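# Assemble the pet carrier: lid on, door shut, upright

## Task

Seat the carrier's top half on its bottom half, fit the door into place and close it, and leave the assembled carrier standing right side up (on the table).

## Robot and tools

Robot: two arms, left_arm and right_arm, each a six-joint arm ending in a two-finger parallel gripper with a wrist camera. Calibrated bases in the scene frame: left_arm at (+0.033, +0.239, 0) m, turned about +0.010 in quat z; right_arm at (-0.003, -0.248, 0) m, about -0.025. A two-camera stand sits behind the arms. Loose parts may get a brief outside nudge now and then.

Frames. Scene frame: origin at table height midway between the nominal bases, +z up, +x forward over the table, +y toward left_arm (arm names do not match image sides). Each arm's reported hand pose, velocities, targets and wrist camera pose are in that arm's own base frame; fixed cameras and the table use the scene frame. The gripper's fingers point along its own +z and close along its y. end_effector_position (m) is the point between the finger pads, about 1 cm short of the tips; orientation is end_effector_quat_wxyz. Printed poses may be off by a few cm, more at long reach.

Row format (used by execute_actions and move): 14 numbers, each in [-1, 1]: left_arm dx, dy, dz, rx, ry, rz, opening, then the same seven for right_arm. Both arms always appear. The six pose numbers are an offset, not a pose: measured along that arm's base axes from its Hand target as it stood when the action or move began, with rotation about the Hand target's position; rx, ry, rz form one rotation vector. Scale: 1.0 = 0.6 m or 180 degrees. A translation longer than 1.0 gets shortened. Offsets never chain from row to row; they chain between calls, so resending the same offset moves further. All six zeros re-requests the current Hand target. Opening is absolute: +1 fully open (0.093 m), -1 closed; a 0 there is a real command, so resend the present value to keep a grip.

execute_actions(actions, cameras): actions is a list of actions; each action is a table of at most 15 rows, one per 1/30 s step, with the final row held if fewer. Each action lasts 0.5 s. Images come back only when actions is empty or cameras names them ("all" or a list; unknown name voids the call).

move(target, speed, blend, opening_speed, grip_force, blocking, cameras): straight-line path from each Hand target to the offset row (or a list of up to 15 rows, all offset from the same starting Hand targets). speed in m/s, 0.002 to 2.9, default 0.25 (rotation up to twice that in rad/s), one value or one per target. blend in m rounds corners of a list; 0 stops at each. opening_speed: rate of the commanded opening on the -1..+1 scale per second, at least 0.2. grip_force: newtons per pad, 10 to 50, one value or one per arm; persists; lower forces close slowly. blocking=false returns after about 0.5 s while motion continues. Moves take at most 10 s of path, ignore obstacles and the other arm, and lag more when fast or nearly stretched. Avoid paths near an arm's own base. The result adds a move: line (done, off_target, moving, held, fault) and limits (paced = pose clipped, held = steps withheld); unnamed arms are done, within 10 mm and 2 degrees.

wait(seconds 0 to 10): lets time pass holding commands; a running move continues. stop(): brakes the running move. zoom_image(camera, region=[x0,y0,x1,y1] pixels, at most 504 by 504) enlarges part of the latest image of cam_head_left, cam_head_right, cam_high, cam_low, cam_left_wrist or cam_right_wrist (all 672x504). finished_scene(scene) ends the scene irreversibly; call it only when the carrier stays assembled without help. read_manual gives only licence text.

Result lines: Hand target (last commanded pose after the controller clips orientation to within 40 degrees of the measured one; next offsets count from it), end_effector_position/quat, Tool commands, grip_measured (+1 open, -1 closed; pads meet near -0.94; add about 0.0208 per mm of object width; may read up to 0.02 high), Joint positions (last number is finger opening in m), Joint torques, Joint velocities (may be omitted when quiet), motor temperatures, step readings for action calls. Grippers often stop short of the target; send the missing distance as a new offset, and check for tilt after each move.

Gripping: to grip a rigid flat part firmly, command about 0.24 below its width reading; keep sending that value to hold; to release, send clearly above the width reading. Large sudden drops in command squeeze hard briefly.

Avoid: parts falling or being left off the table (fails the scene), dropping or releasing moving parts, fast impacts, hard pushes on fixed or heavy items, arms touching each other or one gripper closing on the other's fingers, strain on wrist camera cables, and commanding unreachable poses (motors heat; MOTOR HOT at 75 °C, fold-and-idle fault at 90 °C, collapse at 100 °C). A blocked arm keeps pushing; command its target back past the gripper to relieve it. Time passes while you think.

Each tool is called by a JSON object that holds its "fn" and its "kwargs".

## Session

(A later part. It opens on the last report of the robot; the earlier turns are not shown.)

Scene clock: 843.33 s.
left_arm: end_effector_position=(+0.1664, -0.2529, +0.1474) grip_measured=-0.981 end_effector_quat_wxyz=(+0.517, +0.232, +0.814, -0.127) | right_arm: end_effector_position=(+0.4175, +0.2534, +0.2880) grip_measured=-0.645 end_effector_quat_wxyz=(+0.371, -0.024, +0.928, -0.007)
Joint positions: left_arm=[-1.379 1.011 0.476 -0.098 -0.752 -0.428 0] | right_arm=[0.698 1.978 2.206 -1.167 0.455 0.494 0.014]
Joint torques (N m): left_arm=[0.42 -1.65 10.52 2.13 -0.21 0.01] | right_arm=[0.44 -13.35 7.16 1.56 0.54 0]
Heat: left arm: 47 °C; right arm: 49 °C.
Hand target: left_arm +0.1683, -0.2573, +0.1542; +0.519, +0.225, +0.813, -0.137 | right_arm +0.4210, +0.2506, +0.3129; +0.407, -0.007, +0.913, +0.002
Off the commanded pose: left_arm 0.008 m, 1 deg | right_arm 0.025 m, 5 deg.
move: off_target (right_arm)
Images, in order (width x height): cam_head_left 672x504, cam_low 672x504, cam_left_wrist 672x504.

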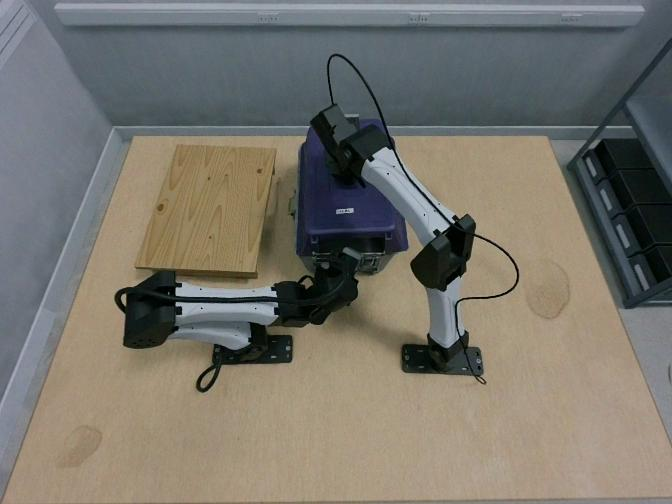

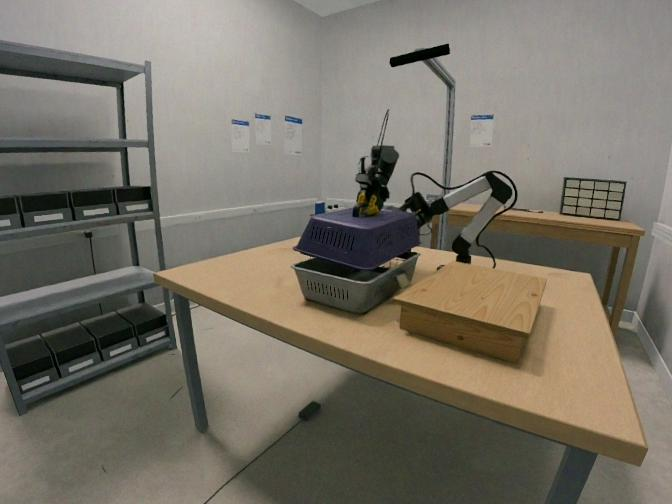

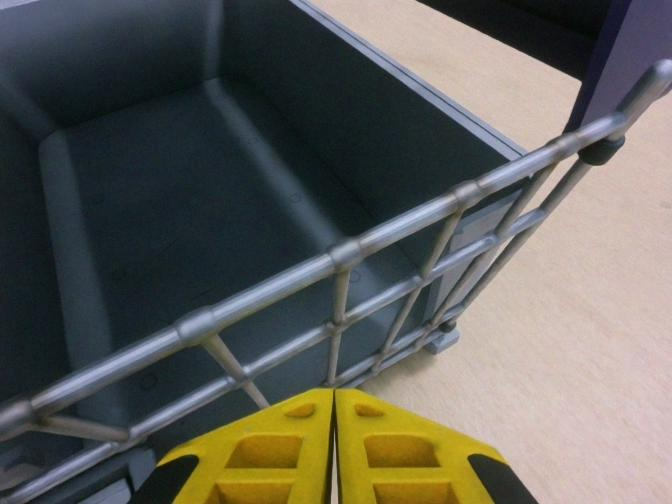

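{"fn": "move", "kwargs": {"target": [0,0,0,0,0,0,-1,-0.022,0,-0.035,0,0,-0.009,-0.9], "speed": 0.05, "cameras": ["cam_head_left","cam_high","cam_left_wrist"]}}

{"fn": "zoom_image", "kwargs": {"camera": "cam_head_left", "region": [280, 200, 430, 310]}}

{"fn": "zoom_image", "kwargs": {"camera": "cam_high", "region": [300, 200, 540, 400]}}

Scene clock: 859.30 s.
left_arm: end_effector_position=(+0.1664, -0.2529, +0.1474) grip_measured=-0.981 end_effector_quat_wxyz=(+0.517, +0.232, +0.814, -0.127) | right_arm: end_effector_position=(+0.4122, +0.2480, +0.2625) grip_measured=-0.645 end_effector_quat_wxyz=(+0.372, -0.005, +0.928, -0.026)
Joint positions: left_arm=[-1.379 1.011 0.476 -0.098 -0.752 -0.428 0] | right_arm=[0.713 1.924 2.023 -1.07 0.508 0.543 0.014]
Joint torques (N m): left_arm=[0.42 -1.66 10.52 2.13 -0.21 0.01] | right_arm=[1.57 -15.06 6.46 1.46 0.44 0]
Motor temperatures (°C): left_arm=[28 31 48 42 28 27 25] | right_arm=[27 57 48 36 24 27 27]
Heat: left arm: 48 °C; right arm: 57 °C.
Hand target: left_arm +0.1683, -0.2573, +0.1542; +0.519, +0.225, +0.813, -0.137 | right_arm +0.4079, +0.2506, +0.2919; +0.407, +0.006, +0.913, -0.004
Off the commanded pose: left_arm 0.008 m, 1 deg | right_arm 0.030 m, 5 deg.
move: off_target (right_arm)
Images, in order (width x height): cam_head_left 672x504, cam_high 672x504, cam_left_wrist 672x504.

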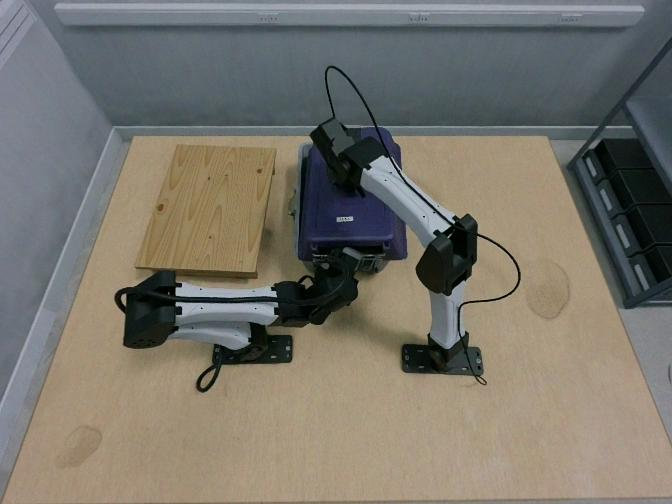

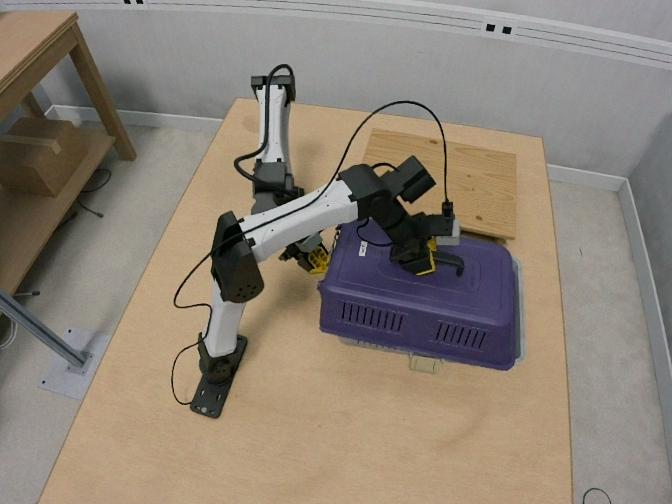

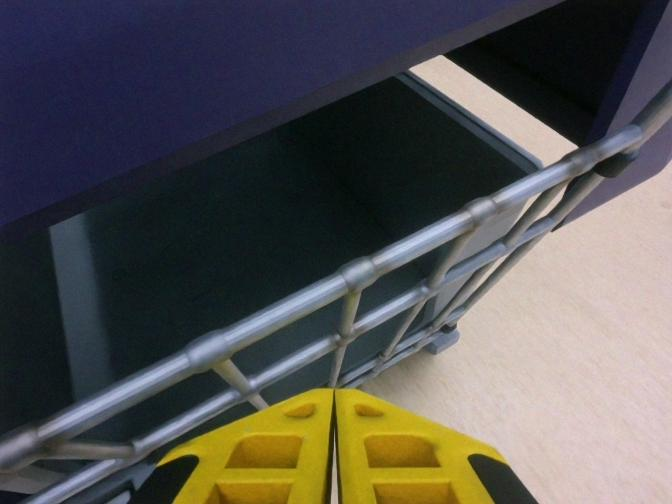

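Scaled by 3.360 from the camera's 672x504 image, which has a finer 960x720 frame.

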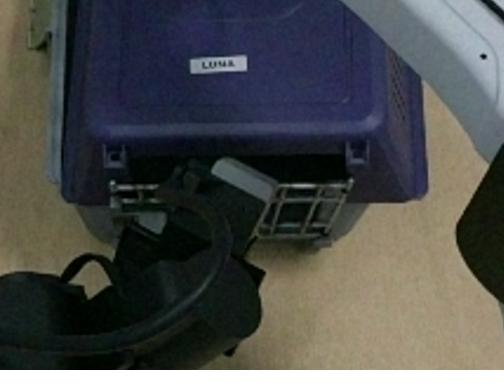

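Scaled by 2.100 from the camera's 672x504 image, which has a finer 960x720 frame.

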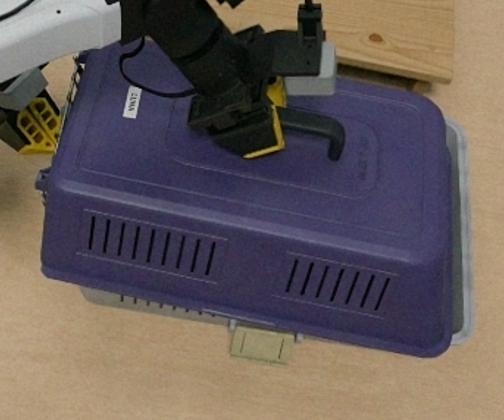

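{"fn": "move", "kwargs": {"target": [[0,0,0,0,0,0,-1,0.02,0,0.035,0,0,0.008,-0.9],[0.033,0,0,0,0,0,-1,0.02,0,0.035,0,0,0.008,-0.9]], "speed": 0.06, "blend": 0.005, "cameras": ["cam_head_left","cam_high","cam_left_wrist"]}}

{"fn": "zoom_image", "kwargs": {"camera": "cam_head_left", "region": [280, 200, 430, 310]}}

Scene clock: 890.90 s.
left_arm: end_effector_position=(+0.1852, -0.2496, +0.1493) grip_measured=-0.981 end_effector_quat_wxyz=(+0.520, +0.227, +0.815, -0.121) | right_arm: end_effector_position=(+0.4160, +0.2500, +0.2929) grip_measured=-0.645 end_effector_quat_wxyz=(+0.384, -0.013, +0.923, -0.012)
Joint positions: left_arm=[-1.285 1.021 0.476 -0.048 -0.691 -0.363 0] | right_arm=[0.704 1.954 2.175 -1.145 0.486 0.509 0.014]
Joint torques (N m): left_arm=[1.31 -0.85 10.24 2.45 0.11 0.11] | right_arm=[0.12 -11.47 9.14 1.38 0.33 -0.15]
Motor temperatures (°C): left_arm=[28 30 48 42 28 27 25] | right_arm=[27 65 50 36 24 27 27]
Heat: left arm: 48 °C; right arm: 65 °C.
Hand target: left_arm +0.1881, -0.2573, +0.1542; +0.519, +0.225, +0.813, -0.137 | right_arm +0.4198, +0.2506, +0.3129; +0.407, -0.005, +0.913, +0.001
Off the commanded pose: left_arm 0.010 m, 2 deg | right_arm 0.020 m, 3 deg.
move: off_target (right_arm)
Images, in order (width x height): cam_head_left 672x504, cam_high 672x504, cam_left_wrist 672x504.

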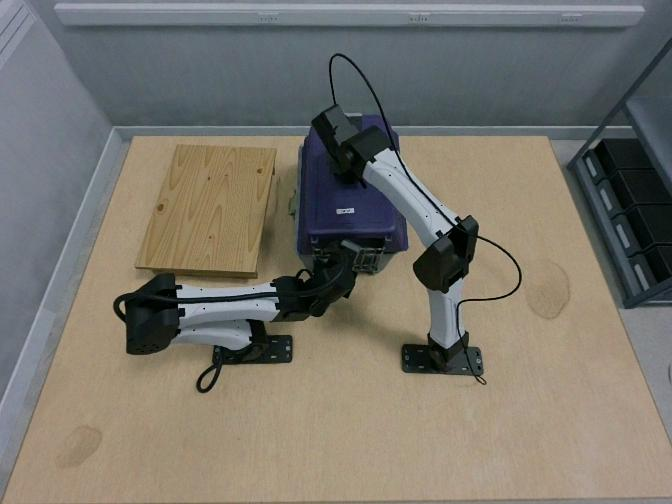

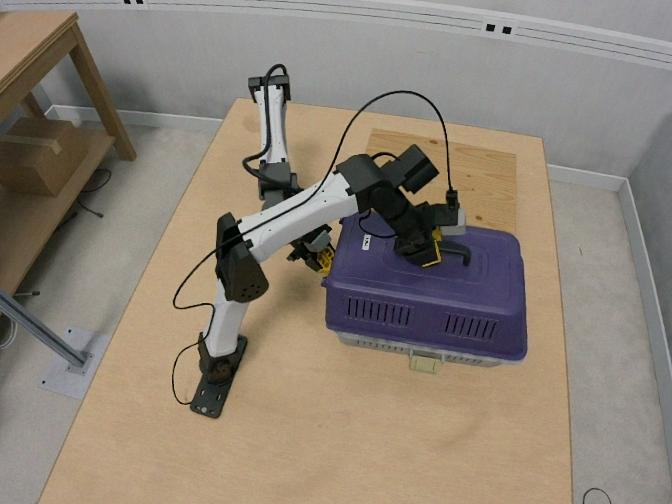

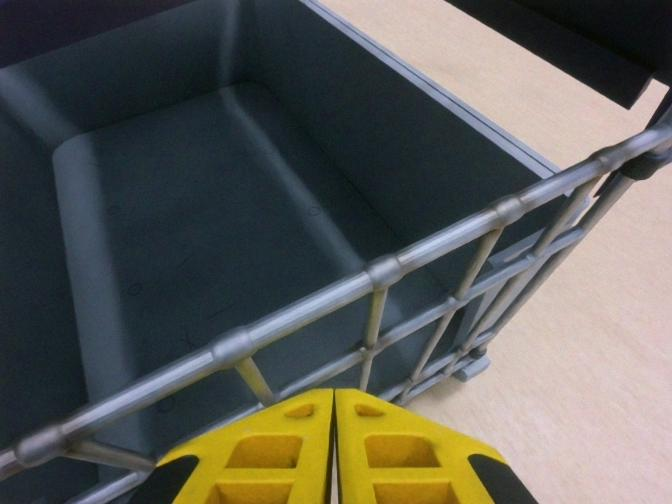

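Scaled by 3.360 from the camera's 672x504 image, which has a finer 960x720 frame.

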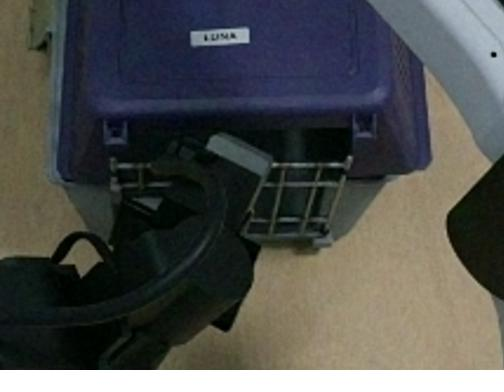

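{"fn": "move", "kwargs": {"target": [0,0,0,0,0,0,-1,-0.003,0.008,-0.035,0,0,-0.002,-0.9], "speed": 0.05, "cameras": ["cam_head_left","cam_high","cam_left_wrist"]}}

{"fn": "zoom_image", "kwargs": {"camera": "cam_head_left", "region": [280, 200, 430, 310]}}

Scene clock: 903.00 s.
left_arm: end_effector_position=(+0.1847, -0.2509, +0.1488) grip_measured=-0.981 end_effector_quat_wxyz=(+0.518, +0.229, +0.815, -0.124) | right_arm: end_effector_position=(+0.4209, +0.2525, +0.2661) grip_measured=-0.645 end_effector_quat_wxyz=(+0.376, -0.014, +0.926, -0.022)
Joint positions: left_arm=[-1.284 1.022 0.476 -0.045 -0.682 -0.362 0] | right_arm=[0.704 1.954 2.072 -1.068 0.495 0.513 0.014]
Joint torques (N m): left_arm=[1.18 -0.98 10.24 2.42 0.01 0.1] | right_arm=[1.26 -14.6 6.52 1.5 0.37 0.02]
Motor temperatures (°C): left_arm=[28 30 48 43 28 27 25] | right_arm=[27 64 52 34 24 27 27]
Heat: left arm: 48 °C; right arm: 64 °C.
Hand target: left_arm +0.1880, -0.2574, +0.1542; +0.519, +0.225, +0.813, -0.137 | right_arm +0.4181, +0.2554, +0.2919; +0.407, -0.002, +0.913, +0.000
Off the commanded pose: left_arm 0.009 m, 2 deg | right_arm 0.026 m, 5 deg.
move: off_target (right_arm)
Images, in order (width x height): cam_head_left 672x504, cam_high 672x504, cam_left_wrist 672x504.

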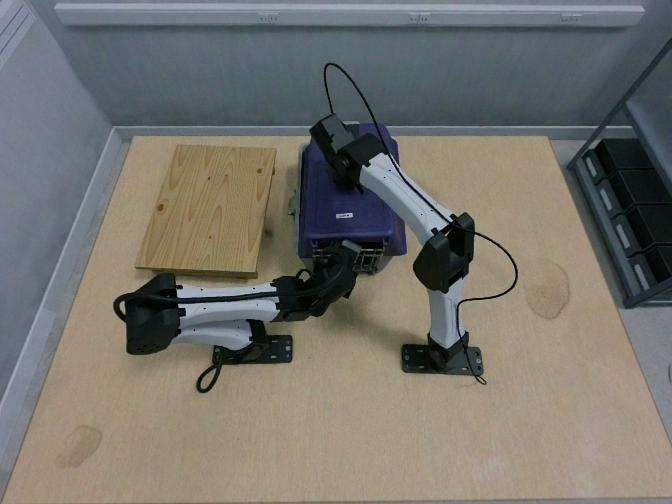

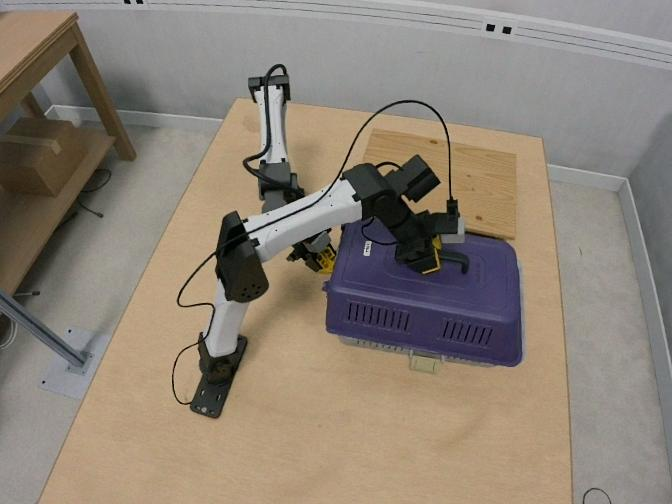

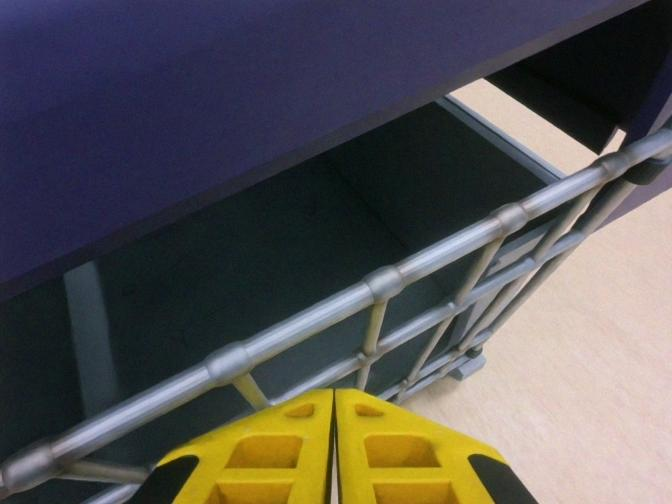

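Scaled by 3.360 from the camera's 672x504 image, which has a finer 960x720 frame.

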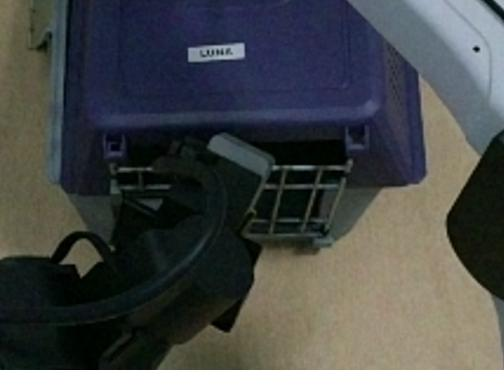

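{"fn": "move", "kwargs": {"target": [0,0,0,0,0,0,-1,-0.015,0.003,0.0,0,0,0,-0.9], "speed": 0.05, "cameras": ["cam_head_left"]}}

{"fn": "zoom_image", "kwargs": {"camera": "cam_head_left", "region": [300, 220, 400, 290]}}

Scene clock: 912.67 s.
left_arm: end_effector_position=(+0.1847, -0.2510, +0.1488) grip_measured=-0.981 end_effector_quat_wxyz=(+0.518, +0.229, +0.815, -0.124) | right_arm: end_effector_position=(+0.4194, +0.2530, +0.2677) grip_measured=-0.645 end_effector_quat_wxyz=(+0.384, -0.013, +0.923, -0.022)
Joint positions: left_arm=[-1.284 1.022 0.476 -0.045 -0.682 -0.362 0] | right_arm=[0.711 1.939 2.048 -1.046 0.508 0.514 0.014]
Joint torques (N m): left_arm=[1.18 -0.96 10.24 2.42 0.01 0.1] | right_arm=[2.19 -15.08 6.13 1.31 0.35 0.16]
Motor temperatures (°C): left_arm=[28 30 48 44 28 27 25] | right_arm=[27 66 51 35 24 27 27]
Heat: left arm: 48 °C; right arm: 66 °C.
Hand target: left_arm +0.1880, -0.2574, +0.1542; +0.519, +0.225, +0.813, -0.137 | right_arm +0.4090, +0.2573, +0.2919; +0.407, -0.003, +0.914, +0.000
Off the commanded pose: left_arm 0.009 m, 2 deg | right_arm 0.027 m, 4 deg.
move: off_target (right_arm)
Images, in order (width x height): cam_head_left 672x504.

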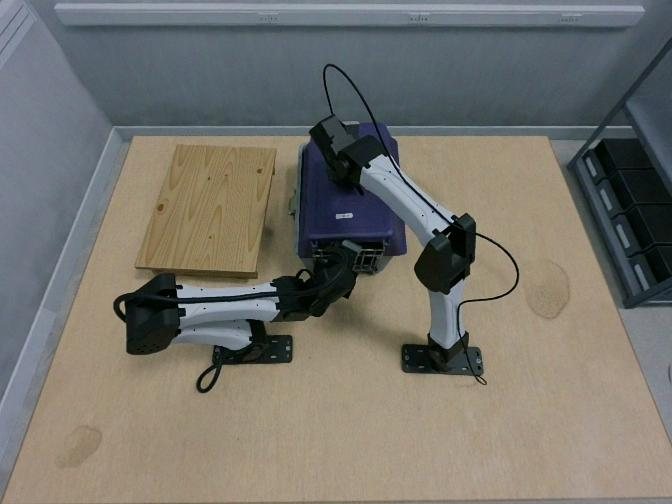

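Scaled by 5.040 from the camera's 672x504 image, which has a finer 960x720 frame.

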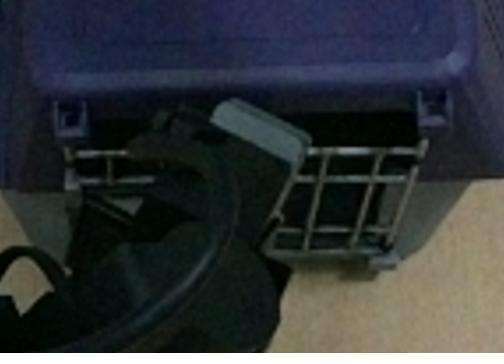

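{"fn": "move", "kwargs": {"target": [0,0,0,0,0,0,-1,-0.02,0,0.004,0,0,0,-0.9], "speed": 0.08, "cameras": ["cam_head_left"]}}

{"fn": "zoom_image", "kwargs": {"camera": "cam_head_left", "region": [300, 220, 400, 290]}}

Scene clock: 920.40 s.
left_arm: end_effector_position=(+0.1846, -0.2510, +0.1487) grip_measured=-0.981 end_effector_quat_wxyz=(+0.518, +0.229, +0.815, -0.125) | right_arm: end_effector_position=(+0.4120, +0.2550, +0.2774) grip_measured=-0.645 end_effector_quat_wxyz=(+0.398, -0.013, +0.917, -0.019)
Joint positions: left_arm=[-1.284 1.022 0.476 -0.045 -0.681 -0.362 0] | right_arm=[0.731 1.905 2.022 -1.03 0.53 0.517 0.014]
Joint torques (N m): left_arm=[1.2 -0.98 10.24 2.42 0 0.1] | right_arm=[2.32 -14.52 5.83 1.09 0.28 0.32]
Motor temperatures (°C): left_arm=[28 30 48 44 28 27 25] | right_arm=[27 70 50 35 24 27 27]
Heat: left arm: 48 °C; right arm: 70 °C.
Hand target: left_arm +0.1880, -0.2574, +0.1542; +0.519, +0.225, +0.813, -0.137 | right_arm +0.3970, +0.2572, +0.2943; +0.407, -0.003, +0.914, +0.000
Off the commanded pose: left_arm 0.009 m, 2 deg | right_arm 0.023 m, 3 deg.
move: off_target (right_arm)
Images, in order (width x height): cam_head_left 672x504.

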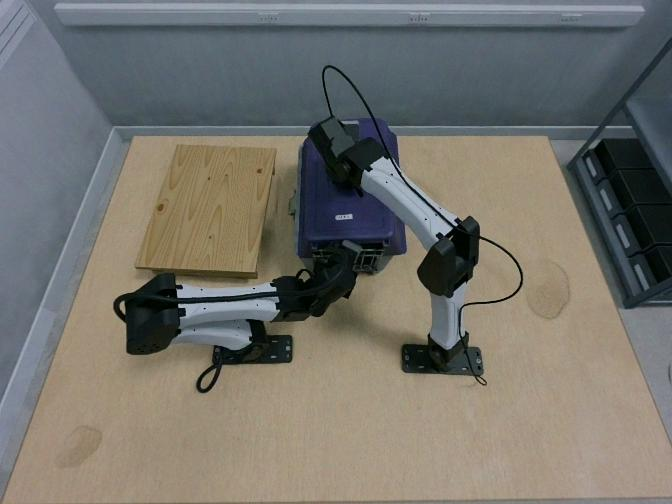

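Scaled by 5.040 from the camera's 672x504 image, which has a finer 960x720 frame.

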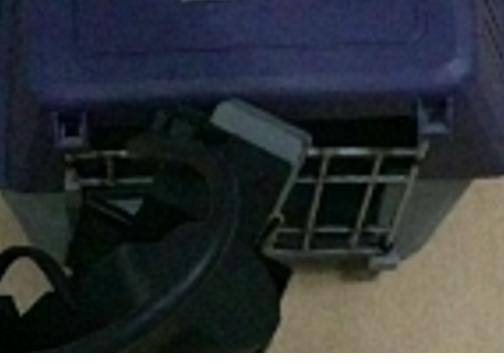

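{"fn": "move", "kwargs": {"target": [0,0,0,0,0,0,-1,-0.004,0.0,-0.055,0,0.014,0,-0.9], "speed": 0.05, "cameras": ["cam_head_left","cam_left_wrist","cam_low","cam_high"]}}

{"fn": "zoom_image", "kwargs": {"camera": "cam_head_left", "region": [300, 220, 400, 290]}}

{"fn": "zoom_image", "kwargs": {"camera": "cam_low", "region": [280, 190, 430, 320]}}

Scene clock: 934.27 s.
left_arm: end_effector_position=(+0.1846, -0.2510, +0.1486) grip_measured=-0.981 end_effector_quat_wxyz=(+0.518, +0.230, +0.815, -0.124) | right_arm: end_effector_position=(+0.4154, +0.2538, +0.2714) grip_measured=-0.645 end_effector_quat_wxyz=(+0.419, -0.003, +0.908, -0.014)
Joint positions: left_arm=[-1.284 1.022 0.476 -0.045 -0.681 -0.362 0] | right_arm=[0.731 1.862 1.906 -0.911 0.552 0.517 0.014]
Joint torques (N m): left_arm=[1.18 -0.99 10.25 2.43 0 0.1] | right_arm=[1.98 -12.3 4.6 0.7 -0.11 0.5]
Motor temperatures (°C): left_arm=[28 30 48 45 28 27 25] | right_arm=[27 74 49 33 24 27 28]
Heat: left arm: 48 °C; right arm: 74 °C. Fold the right arm in close to its base, or ease its load, before you think long.
Hand target: left_arm +0.1880, -0.2574, +0.1542; +0.519, +0.225, +0.813, -0.137 | right_arm +0.3946, +0.2573, +0.2613; +0.387, -0.003, +0.922, +0.000
Off the commanded pose: left_arm 0.009 m, 2 deg | right_arm 0.023 m, 4 deg.
MOTOR HOT: joint 2 (shoulder) of the right arm reports 74 °C; the controller's stop level is 90 °C. To cool a motor, set the load down, stop pushing, or move to a pose that needs little force.
move: off_target (right_arm)
Images, in order (width x height): cam_head_left 672x504, cam_high 672x504, cam_low 672x504, cam_left_wrist 672x504.

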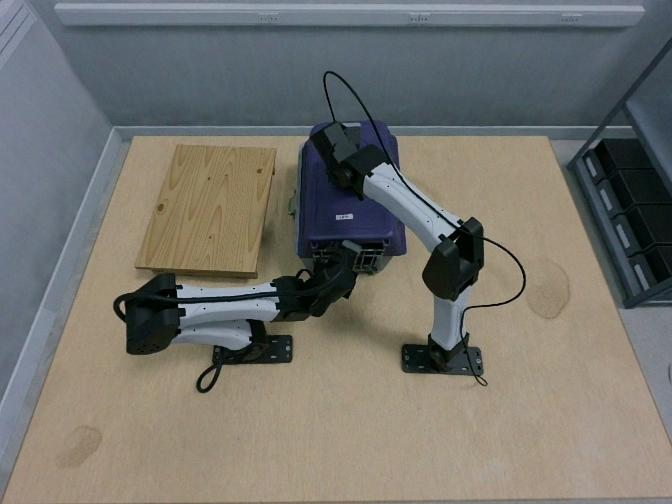

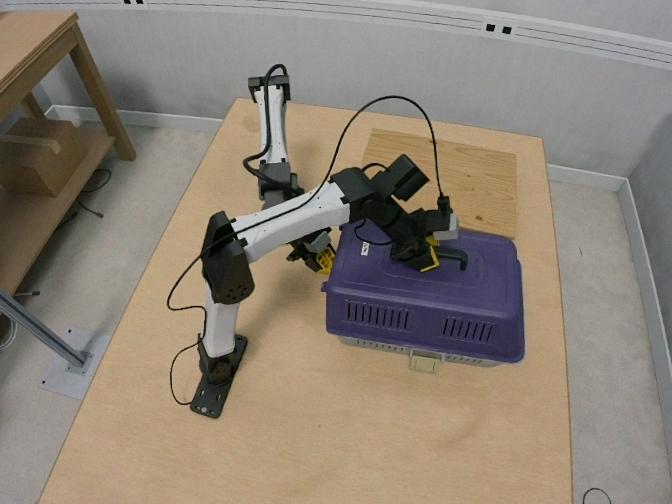

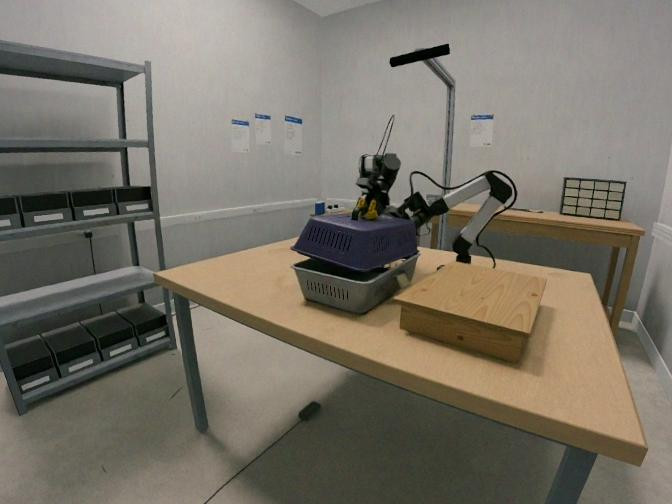

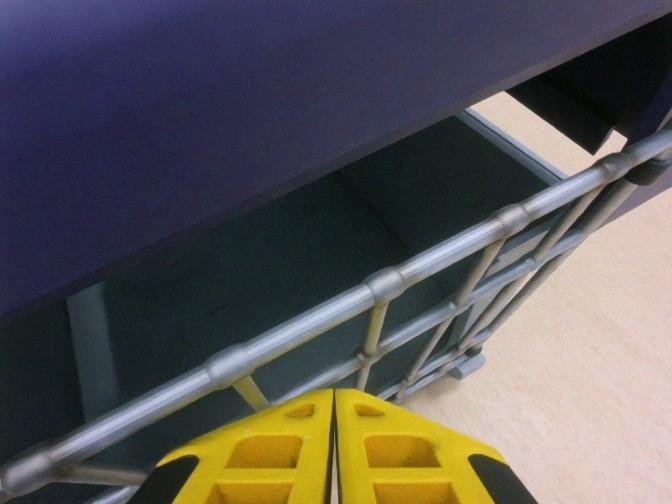

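Scaled by 5.040 from the camera's 672x504 image, which has a finer 960x720 frame.

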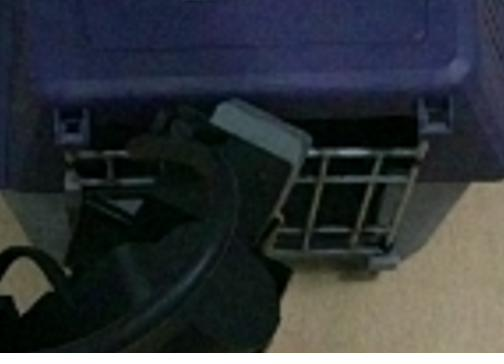

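Scaled by 3.360 from the camera's 672x504 image, which has a finer 960x720 frame.

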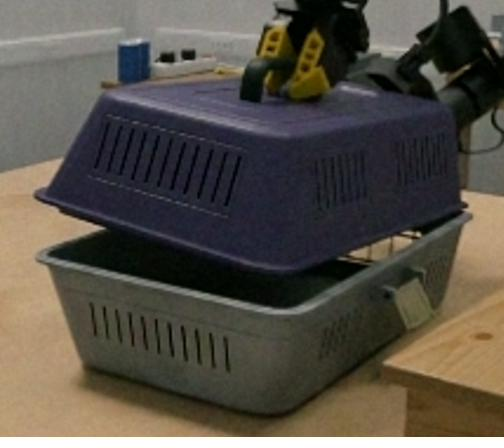

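{"fn": "move", "kwargs": {"target": [[0,0,0,0,0,0,-1,0.06,0.0,0.04,0,0.014,0,-0.9],[0,0,0,0,0,0,-1,0.055,0.0,-0.045,0,0.014,0,-0.9],[0,0,0,0,0,0,-1,0.055,0.0,-0.07,0,0.014,0,-0.9]], "speed": 0.08, "blend": 0.005, "cameras": ["cam_head_left","cam_left_wrist","cam_low","cam_high"]}}

{"fn": "zoom_image", "kwargs": {"camera": "cam_low", "region": [280, 190, 430, 320]}}

Scene clock: 955.37 s.
left_arm: end_effector_position=(+0.1851, -0.2512, +0.1487) grip_measured=-0.981 end_effector_quat_wxyz=(+0.518, +0.229, +0.815, -0.125) | right_arm: end_effector_position=(+0.4321, +0.2509, +0.2476) grip_measured=-0.645 end_effector_quat_wxyz=(+0.397, -0.003, +0.918, -0.004)
Joint positions: left_arm=[-1.281 1.023 0.476 -0.042 -0.678 -0.36 0] | right_arm=[0.683 1.903 1.89 -0.87 0.482 0.501 0.014]
Joint torques (N m): left_arm=[0.92 -1.03 10.24 2.4 -0.04 0.09] | right_arm=[0.64 -8.51 3.82 1.24 -0.07 0.29]
Motor temperatures (°C): left_arm=[28 30 48 45 28 27 25] | right_arm=[27 70 48 31 24 27 28]
Heat: left arm: 48 °C; right arm: 70 °C.
Hand target: left_arm +0.1881, -0.2573, +0.1542; +0.519, +0.224, +0.813, -0.137 | right_arm +0.4277, +0.2572, +0.2194; +0.366, -0.002, +0.930, +0.000
Off the commanded pose: left_arm 0.009 m, 2 deg | right_arm 0.029 m, 4 deg.
MOTOR HOT: cleared for the motors of the right arm.
move: off_target (right_arm)
Images, in order (width x height): cam_head_left 672x504, cam_high 672x504, cam_low 672x504, cam_left_wrist 672x504.

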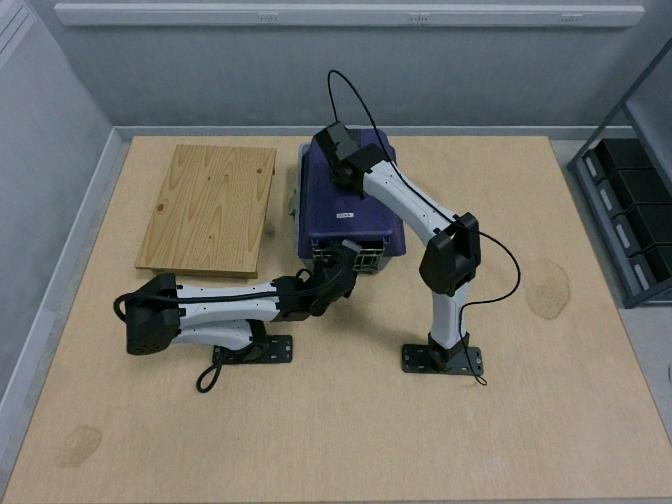

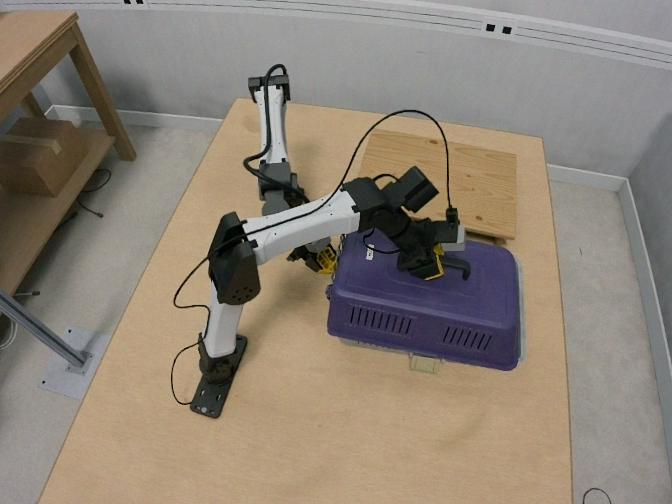

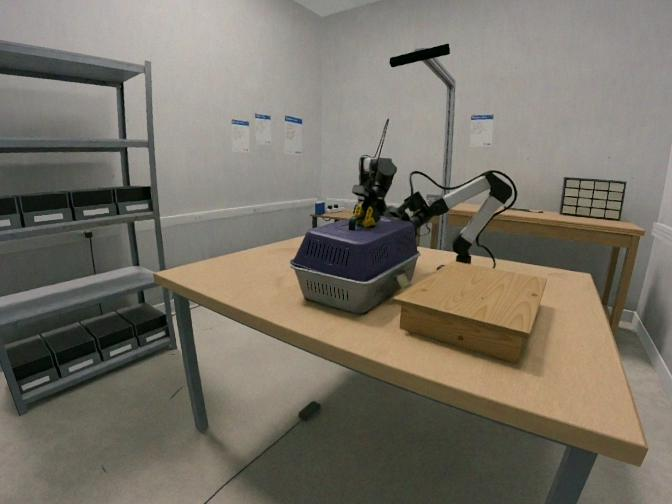

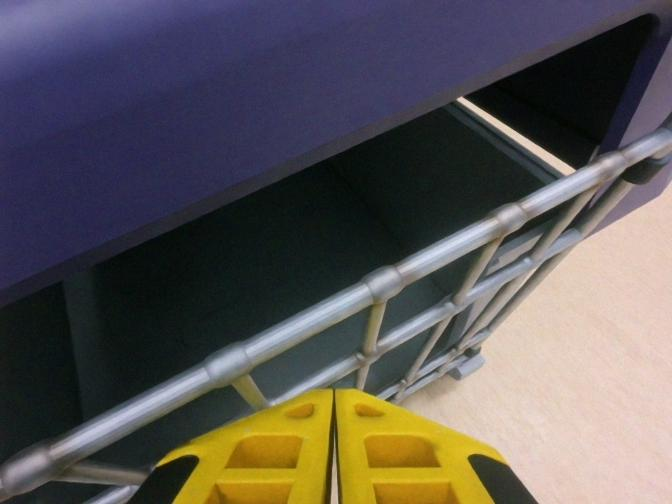

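Scaled by 3.360 from the camera's 672x504 image, which has a finer 960x720 frame.

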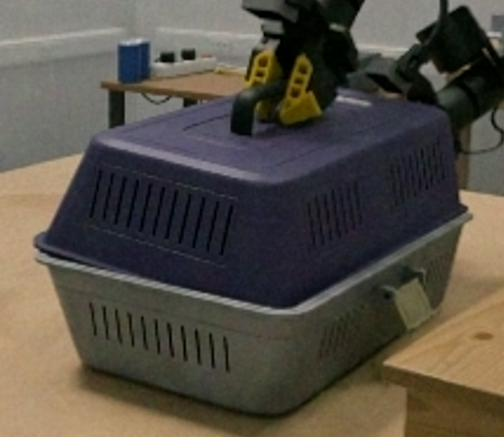

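{"fn": "zoom_image", "kwargs": {"camera": "cam_head_left", "region": [290, 210, 410, 300]}}

{"fn": "zoom_image", "kwargs": {"camera": "cam_high", "region": [310, 210, 540, 390]}}

{"fn": "zoom_image", "kwargs": {"camera": "cam_low", "region": [340, 210, 440, 310]}}

Scaled by 4.200 from the camera's 672x504 image, which has a finer 960x720 frame.

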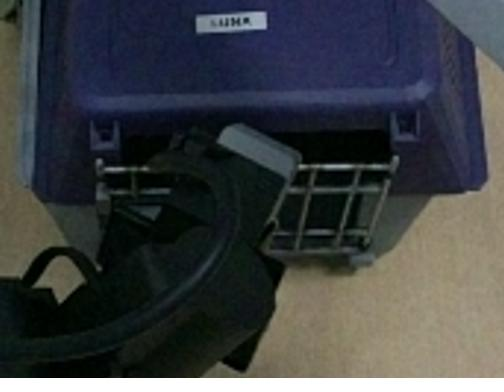

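Scaled by 2.191 from the camera's 672x504 image, which has a finer 960x720 frame.

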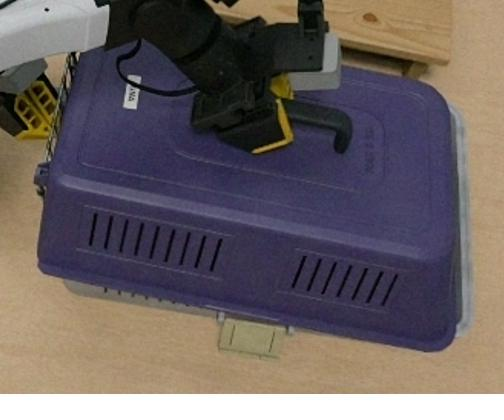

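Scaled by 5.040 from the camera's 672x504 image, which has a finer 960x720 frame.

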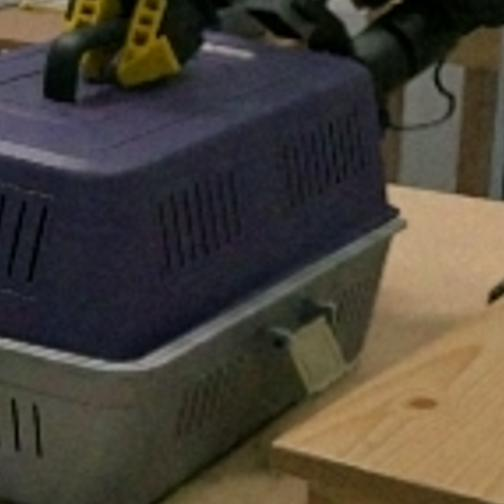

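{"fn": "move", "kwargs": {"target": [[0,0,0,0,0,0,-1,0.007,-0.01,0.05,0,0.014,0,-0.9],[0,0,0,0,0,0,-1,0.007,-0.01,0.05,0,0.014,0,0.3],[0,0,0,0,0,0,-1,-0.046,0,0.2,0,0,0,0.3],[0,0,0,0,0,0,-1,-0.28,-0.33,0.185,0,-0.18,0,0.3],[0,0,0,0,0,0,-1,-0.426,-0.36,0.026,0.031,-0.128,0.253,0.3]], "speed": 0.2, "blend": [0,0,0.02,0.03,0], "cameras": ["all"]}}

{"fn": "zoom_image", "kwargs": {"camera": "cam_right_wrist", "region": [0, 100, 336, 352]}}

{"fn": "zoom_image", "kwargs": {"camera": "cam_high", "region": [310, 210, 540, 390]}}

Scene clock: 1002.30 s.
left_arm: end_effector_position=(+0.1851, -0.2512, +0.1489) grip_measured=-0.981 end_effector_quat_wxyz=(+0.518, +0.229, +0.815, -0.125) | right_arm: end_effector_position=(+0.1718, +0.0428, +0.2278) grip_measured=+0.298 end_effector_quat_wxyz=(+0.502, -0.336, +0.775, +0.183)
Joint positions: left_arm=[-1.281 1.023 0.476 -0.042 -0.678 -0.36 0] | right_arm=[-0.789 0.823 0.851 -1.551 -1.127 -1.577 0.06]
Joint torques (N m): left_arm=[0.92 -1.03 10.25 2.39 -0.04 0.09] | right_arm=[-0.32 0.31 7.17 0.15 -0.62 -0.21]
Motor temperatures (°C): left_arm=[28 30 48 47 28 27 25] | right_arm=[27 57 46 32 24 27 27]
Heat: left arm: 48 °C; right arm: 57 °C.
Hand target: left_arm +0.1881, -0.2573, +0.1542; +0.519, +0.224, +0.813, -0.137 | right_arm +0.1720, +0.0412, +0.2349; +0.511, -0.342, +0.767, +0.184
Off the commanded pose: left_arm 0.009 m, 1 deg | right_arm 0.007 m, 2 deg.
joint sent to its limit (right arm) — joint 4 (wrist pitch), lower limit. The joint targets still meet the commanded pose.
move: done

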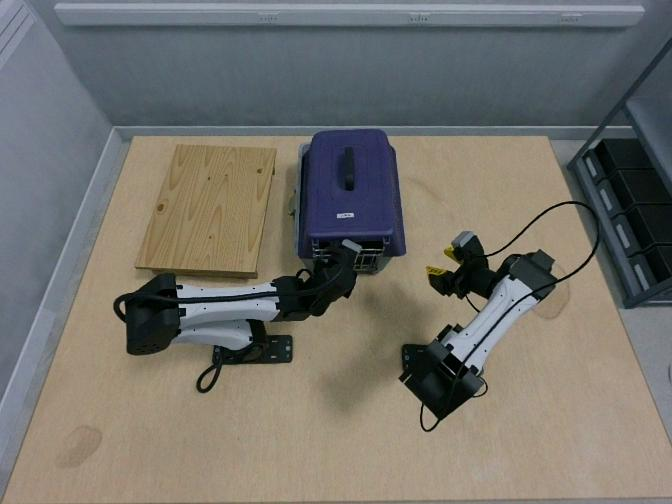

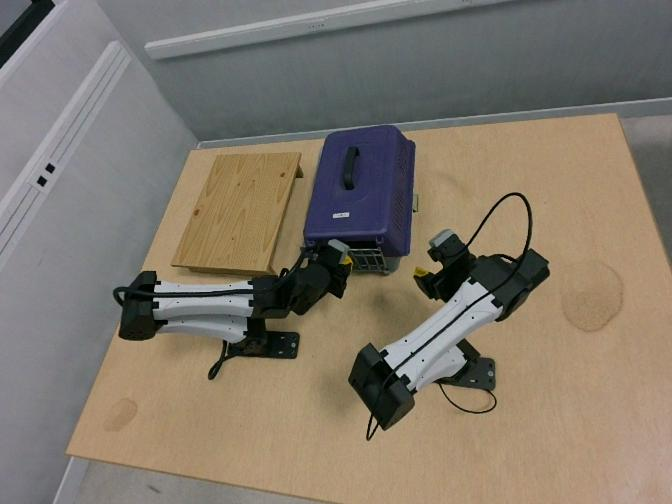

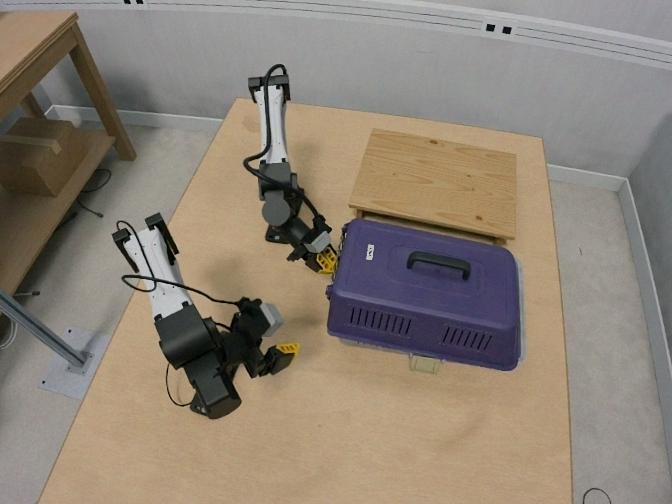

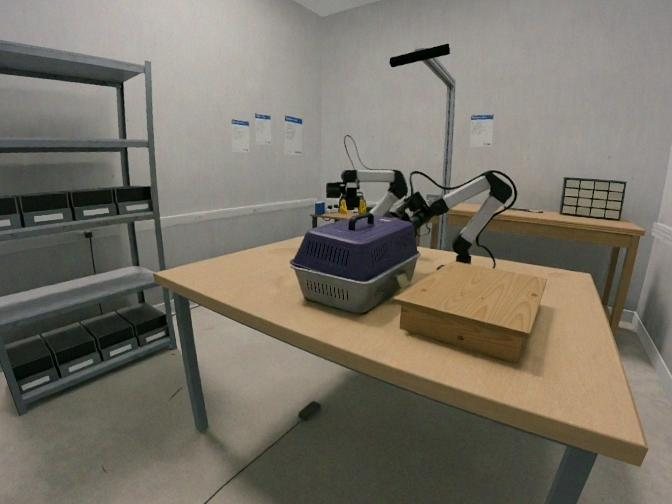

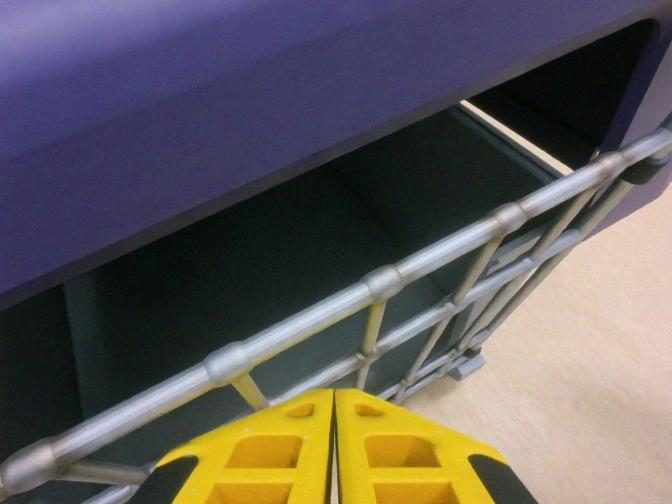

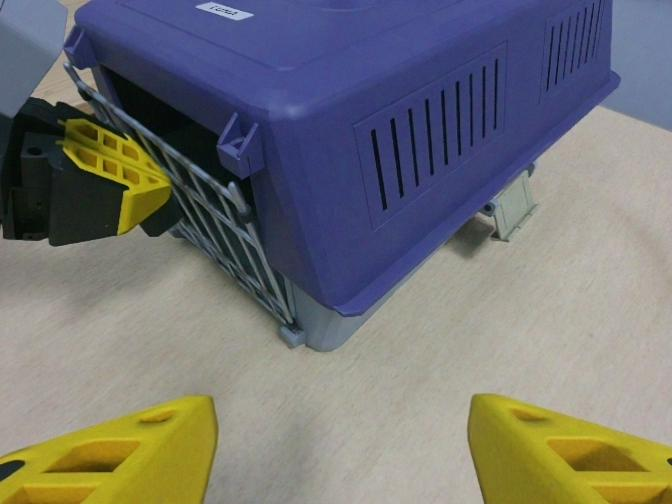

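Scaled by 1.500 from the camera's 672x504 image, which has a finer 960x720 frame.

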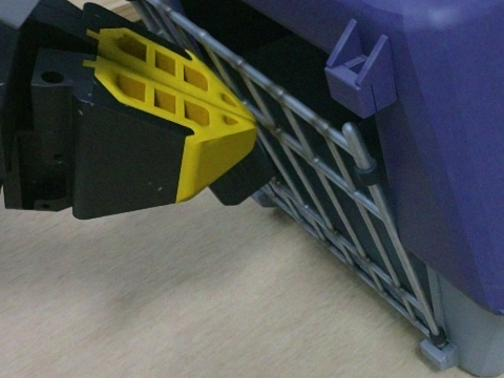

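Scaled by 2.191 from the camera's 672x504 image, which has a finer 960x720 frame.

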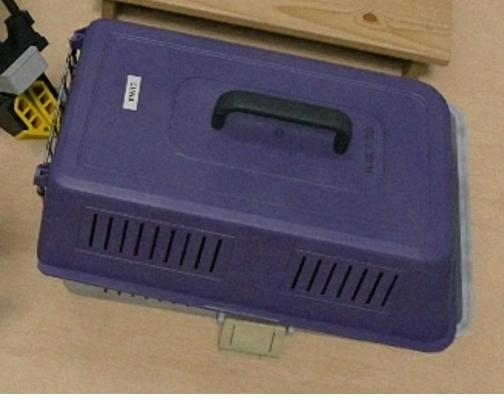

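{"fn": "move", "kwargs": {"target": [0.022,0,0,0,0,0,-1,0,0,0,0,0,0,0.3], "speed": 0.04, "cameras": ["cam_right_wrist"]}}

{"fn": "zoom_image", "kwargs": {"camera": "cam_right_wrist", "region": [50, 0, 386, 380]}}

Scene clock: 1053.70 s.
left_arm: end_effector_position=(+0.1948, -0.2545, +0.1494) grip_measured=-0.981 end_effector_quat_wxyz=(+0.516, +0.230, +0.814, -0.135) | right_arm: end_effector_position=(+0.1718, +0.0428, +0.2278) grip_measured=+0.298 end_effector_quat_wxyz=(+0.502, -0.337, +0.775, +0.183)
Joint positions: left_arm=[-1.226 1.041 0.476 0.01 -0.616 -0.324 0] | right_arm=[-0.789 0.823 0.851 -1.551 -1.127 -1.578 0.06]
Joint torques (N m): left_arm=[1.96 -0.9 10.52 2.36 -0.09 0.18] | right_arm=[-0.31 0.28 7.16 0.16 -0.62 -0.22]
Motor temperatures (°C): left_arm=[28 29 48 47 28 27 25] | right_arm=[27 47 50 27 25 27 26]
Heat: left arm: 48 °C; right arm: 50 °C.
Hand target: left_arm +0.2012, -0.2573, +0.1541; +0.519, +0.225, +0.813, -0.137 | right_arm +0.1721, +0.0412, +0.2350; +0.511, -0.343, +0.766, +0.184
Off the commanded pose: left_arm 0.009 m, 1 deg | right_arm 0.007 m, 2 deg.
joint sent to its limit (right arm) — joint 4 (wrist pitch), lower limit. The joint targets still meet the commanded pose.
move: done
Images, in order (width x height): cam_right_wrist 672x504.

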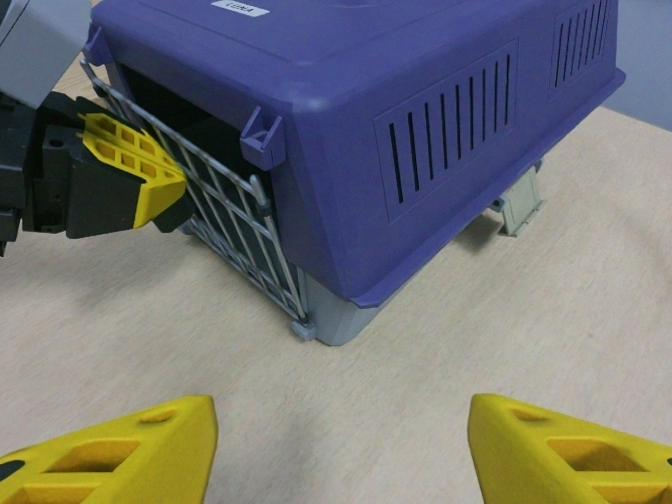

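Scaled by 1.326 from the camera's 672x504 image, which has a finer 960x720 frame.

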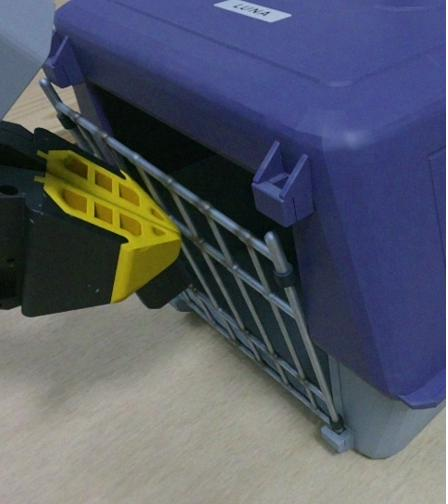

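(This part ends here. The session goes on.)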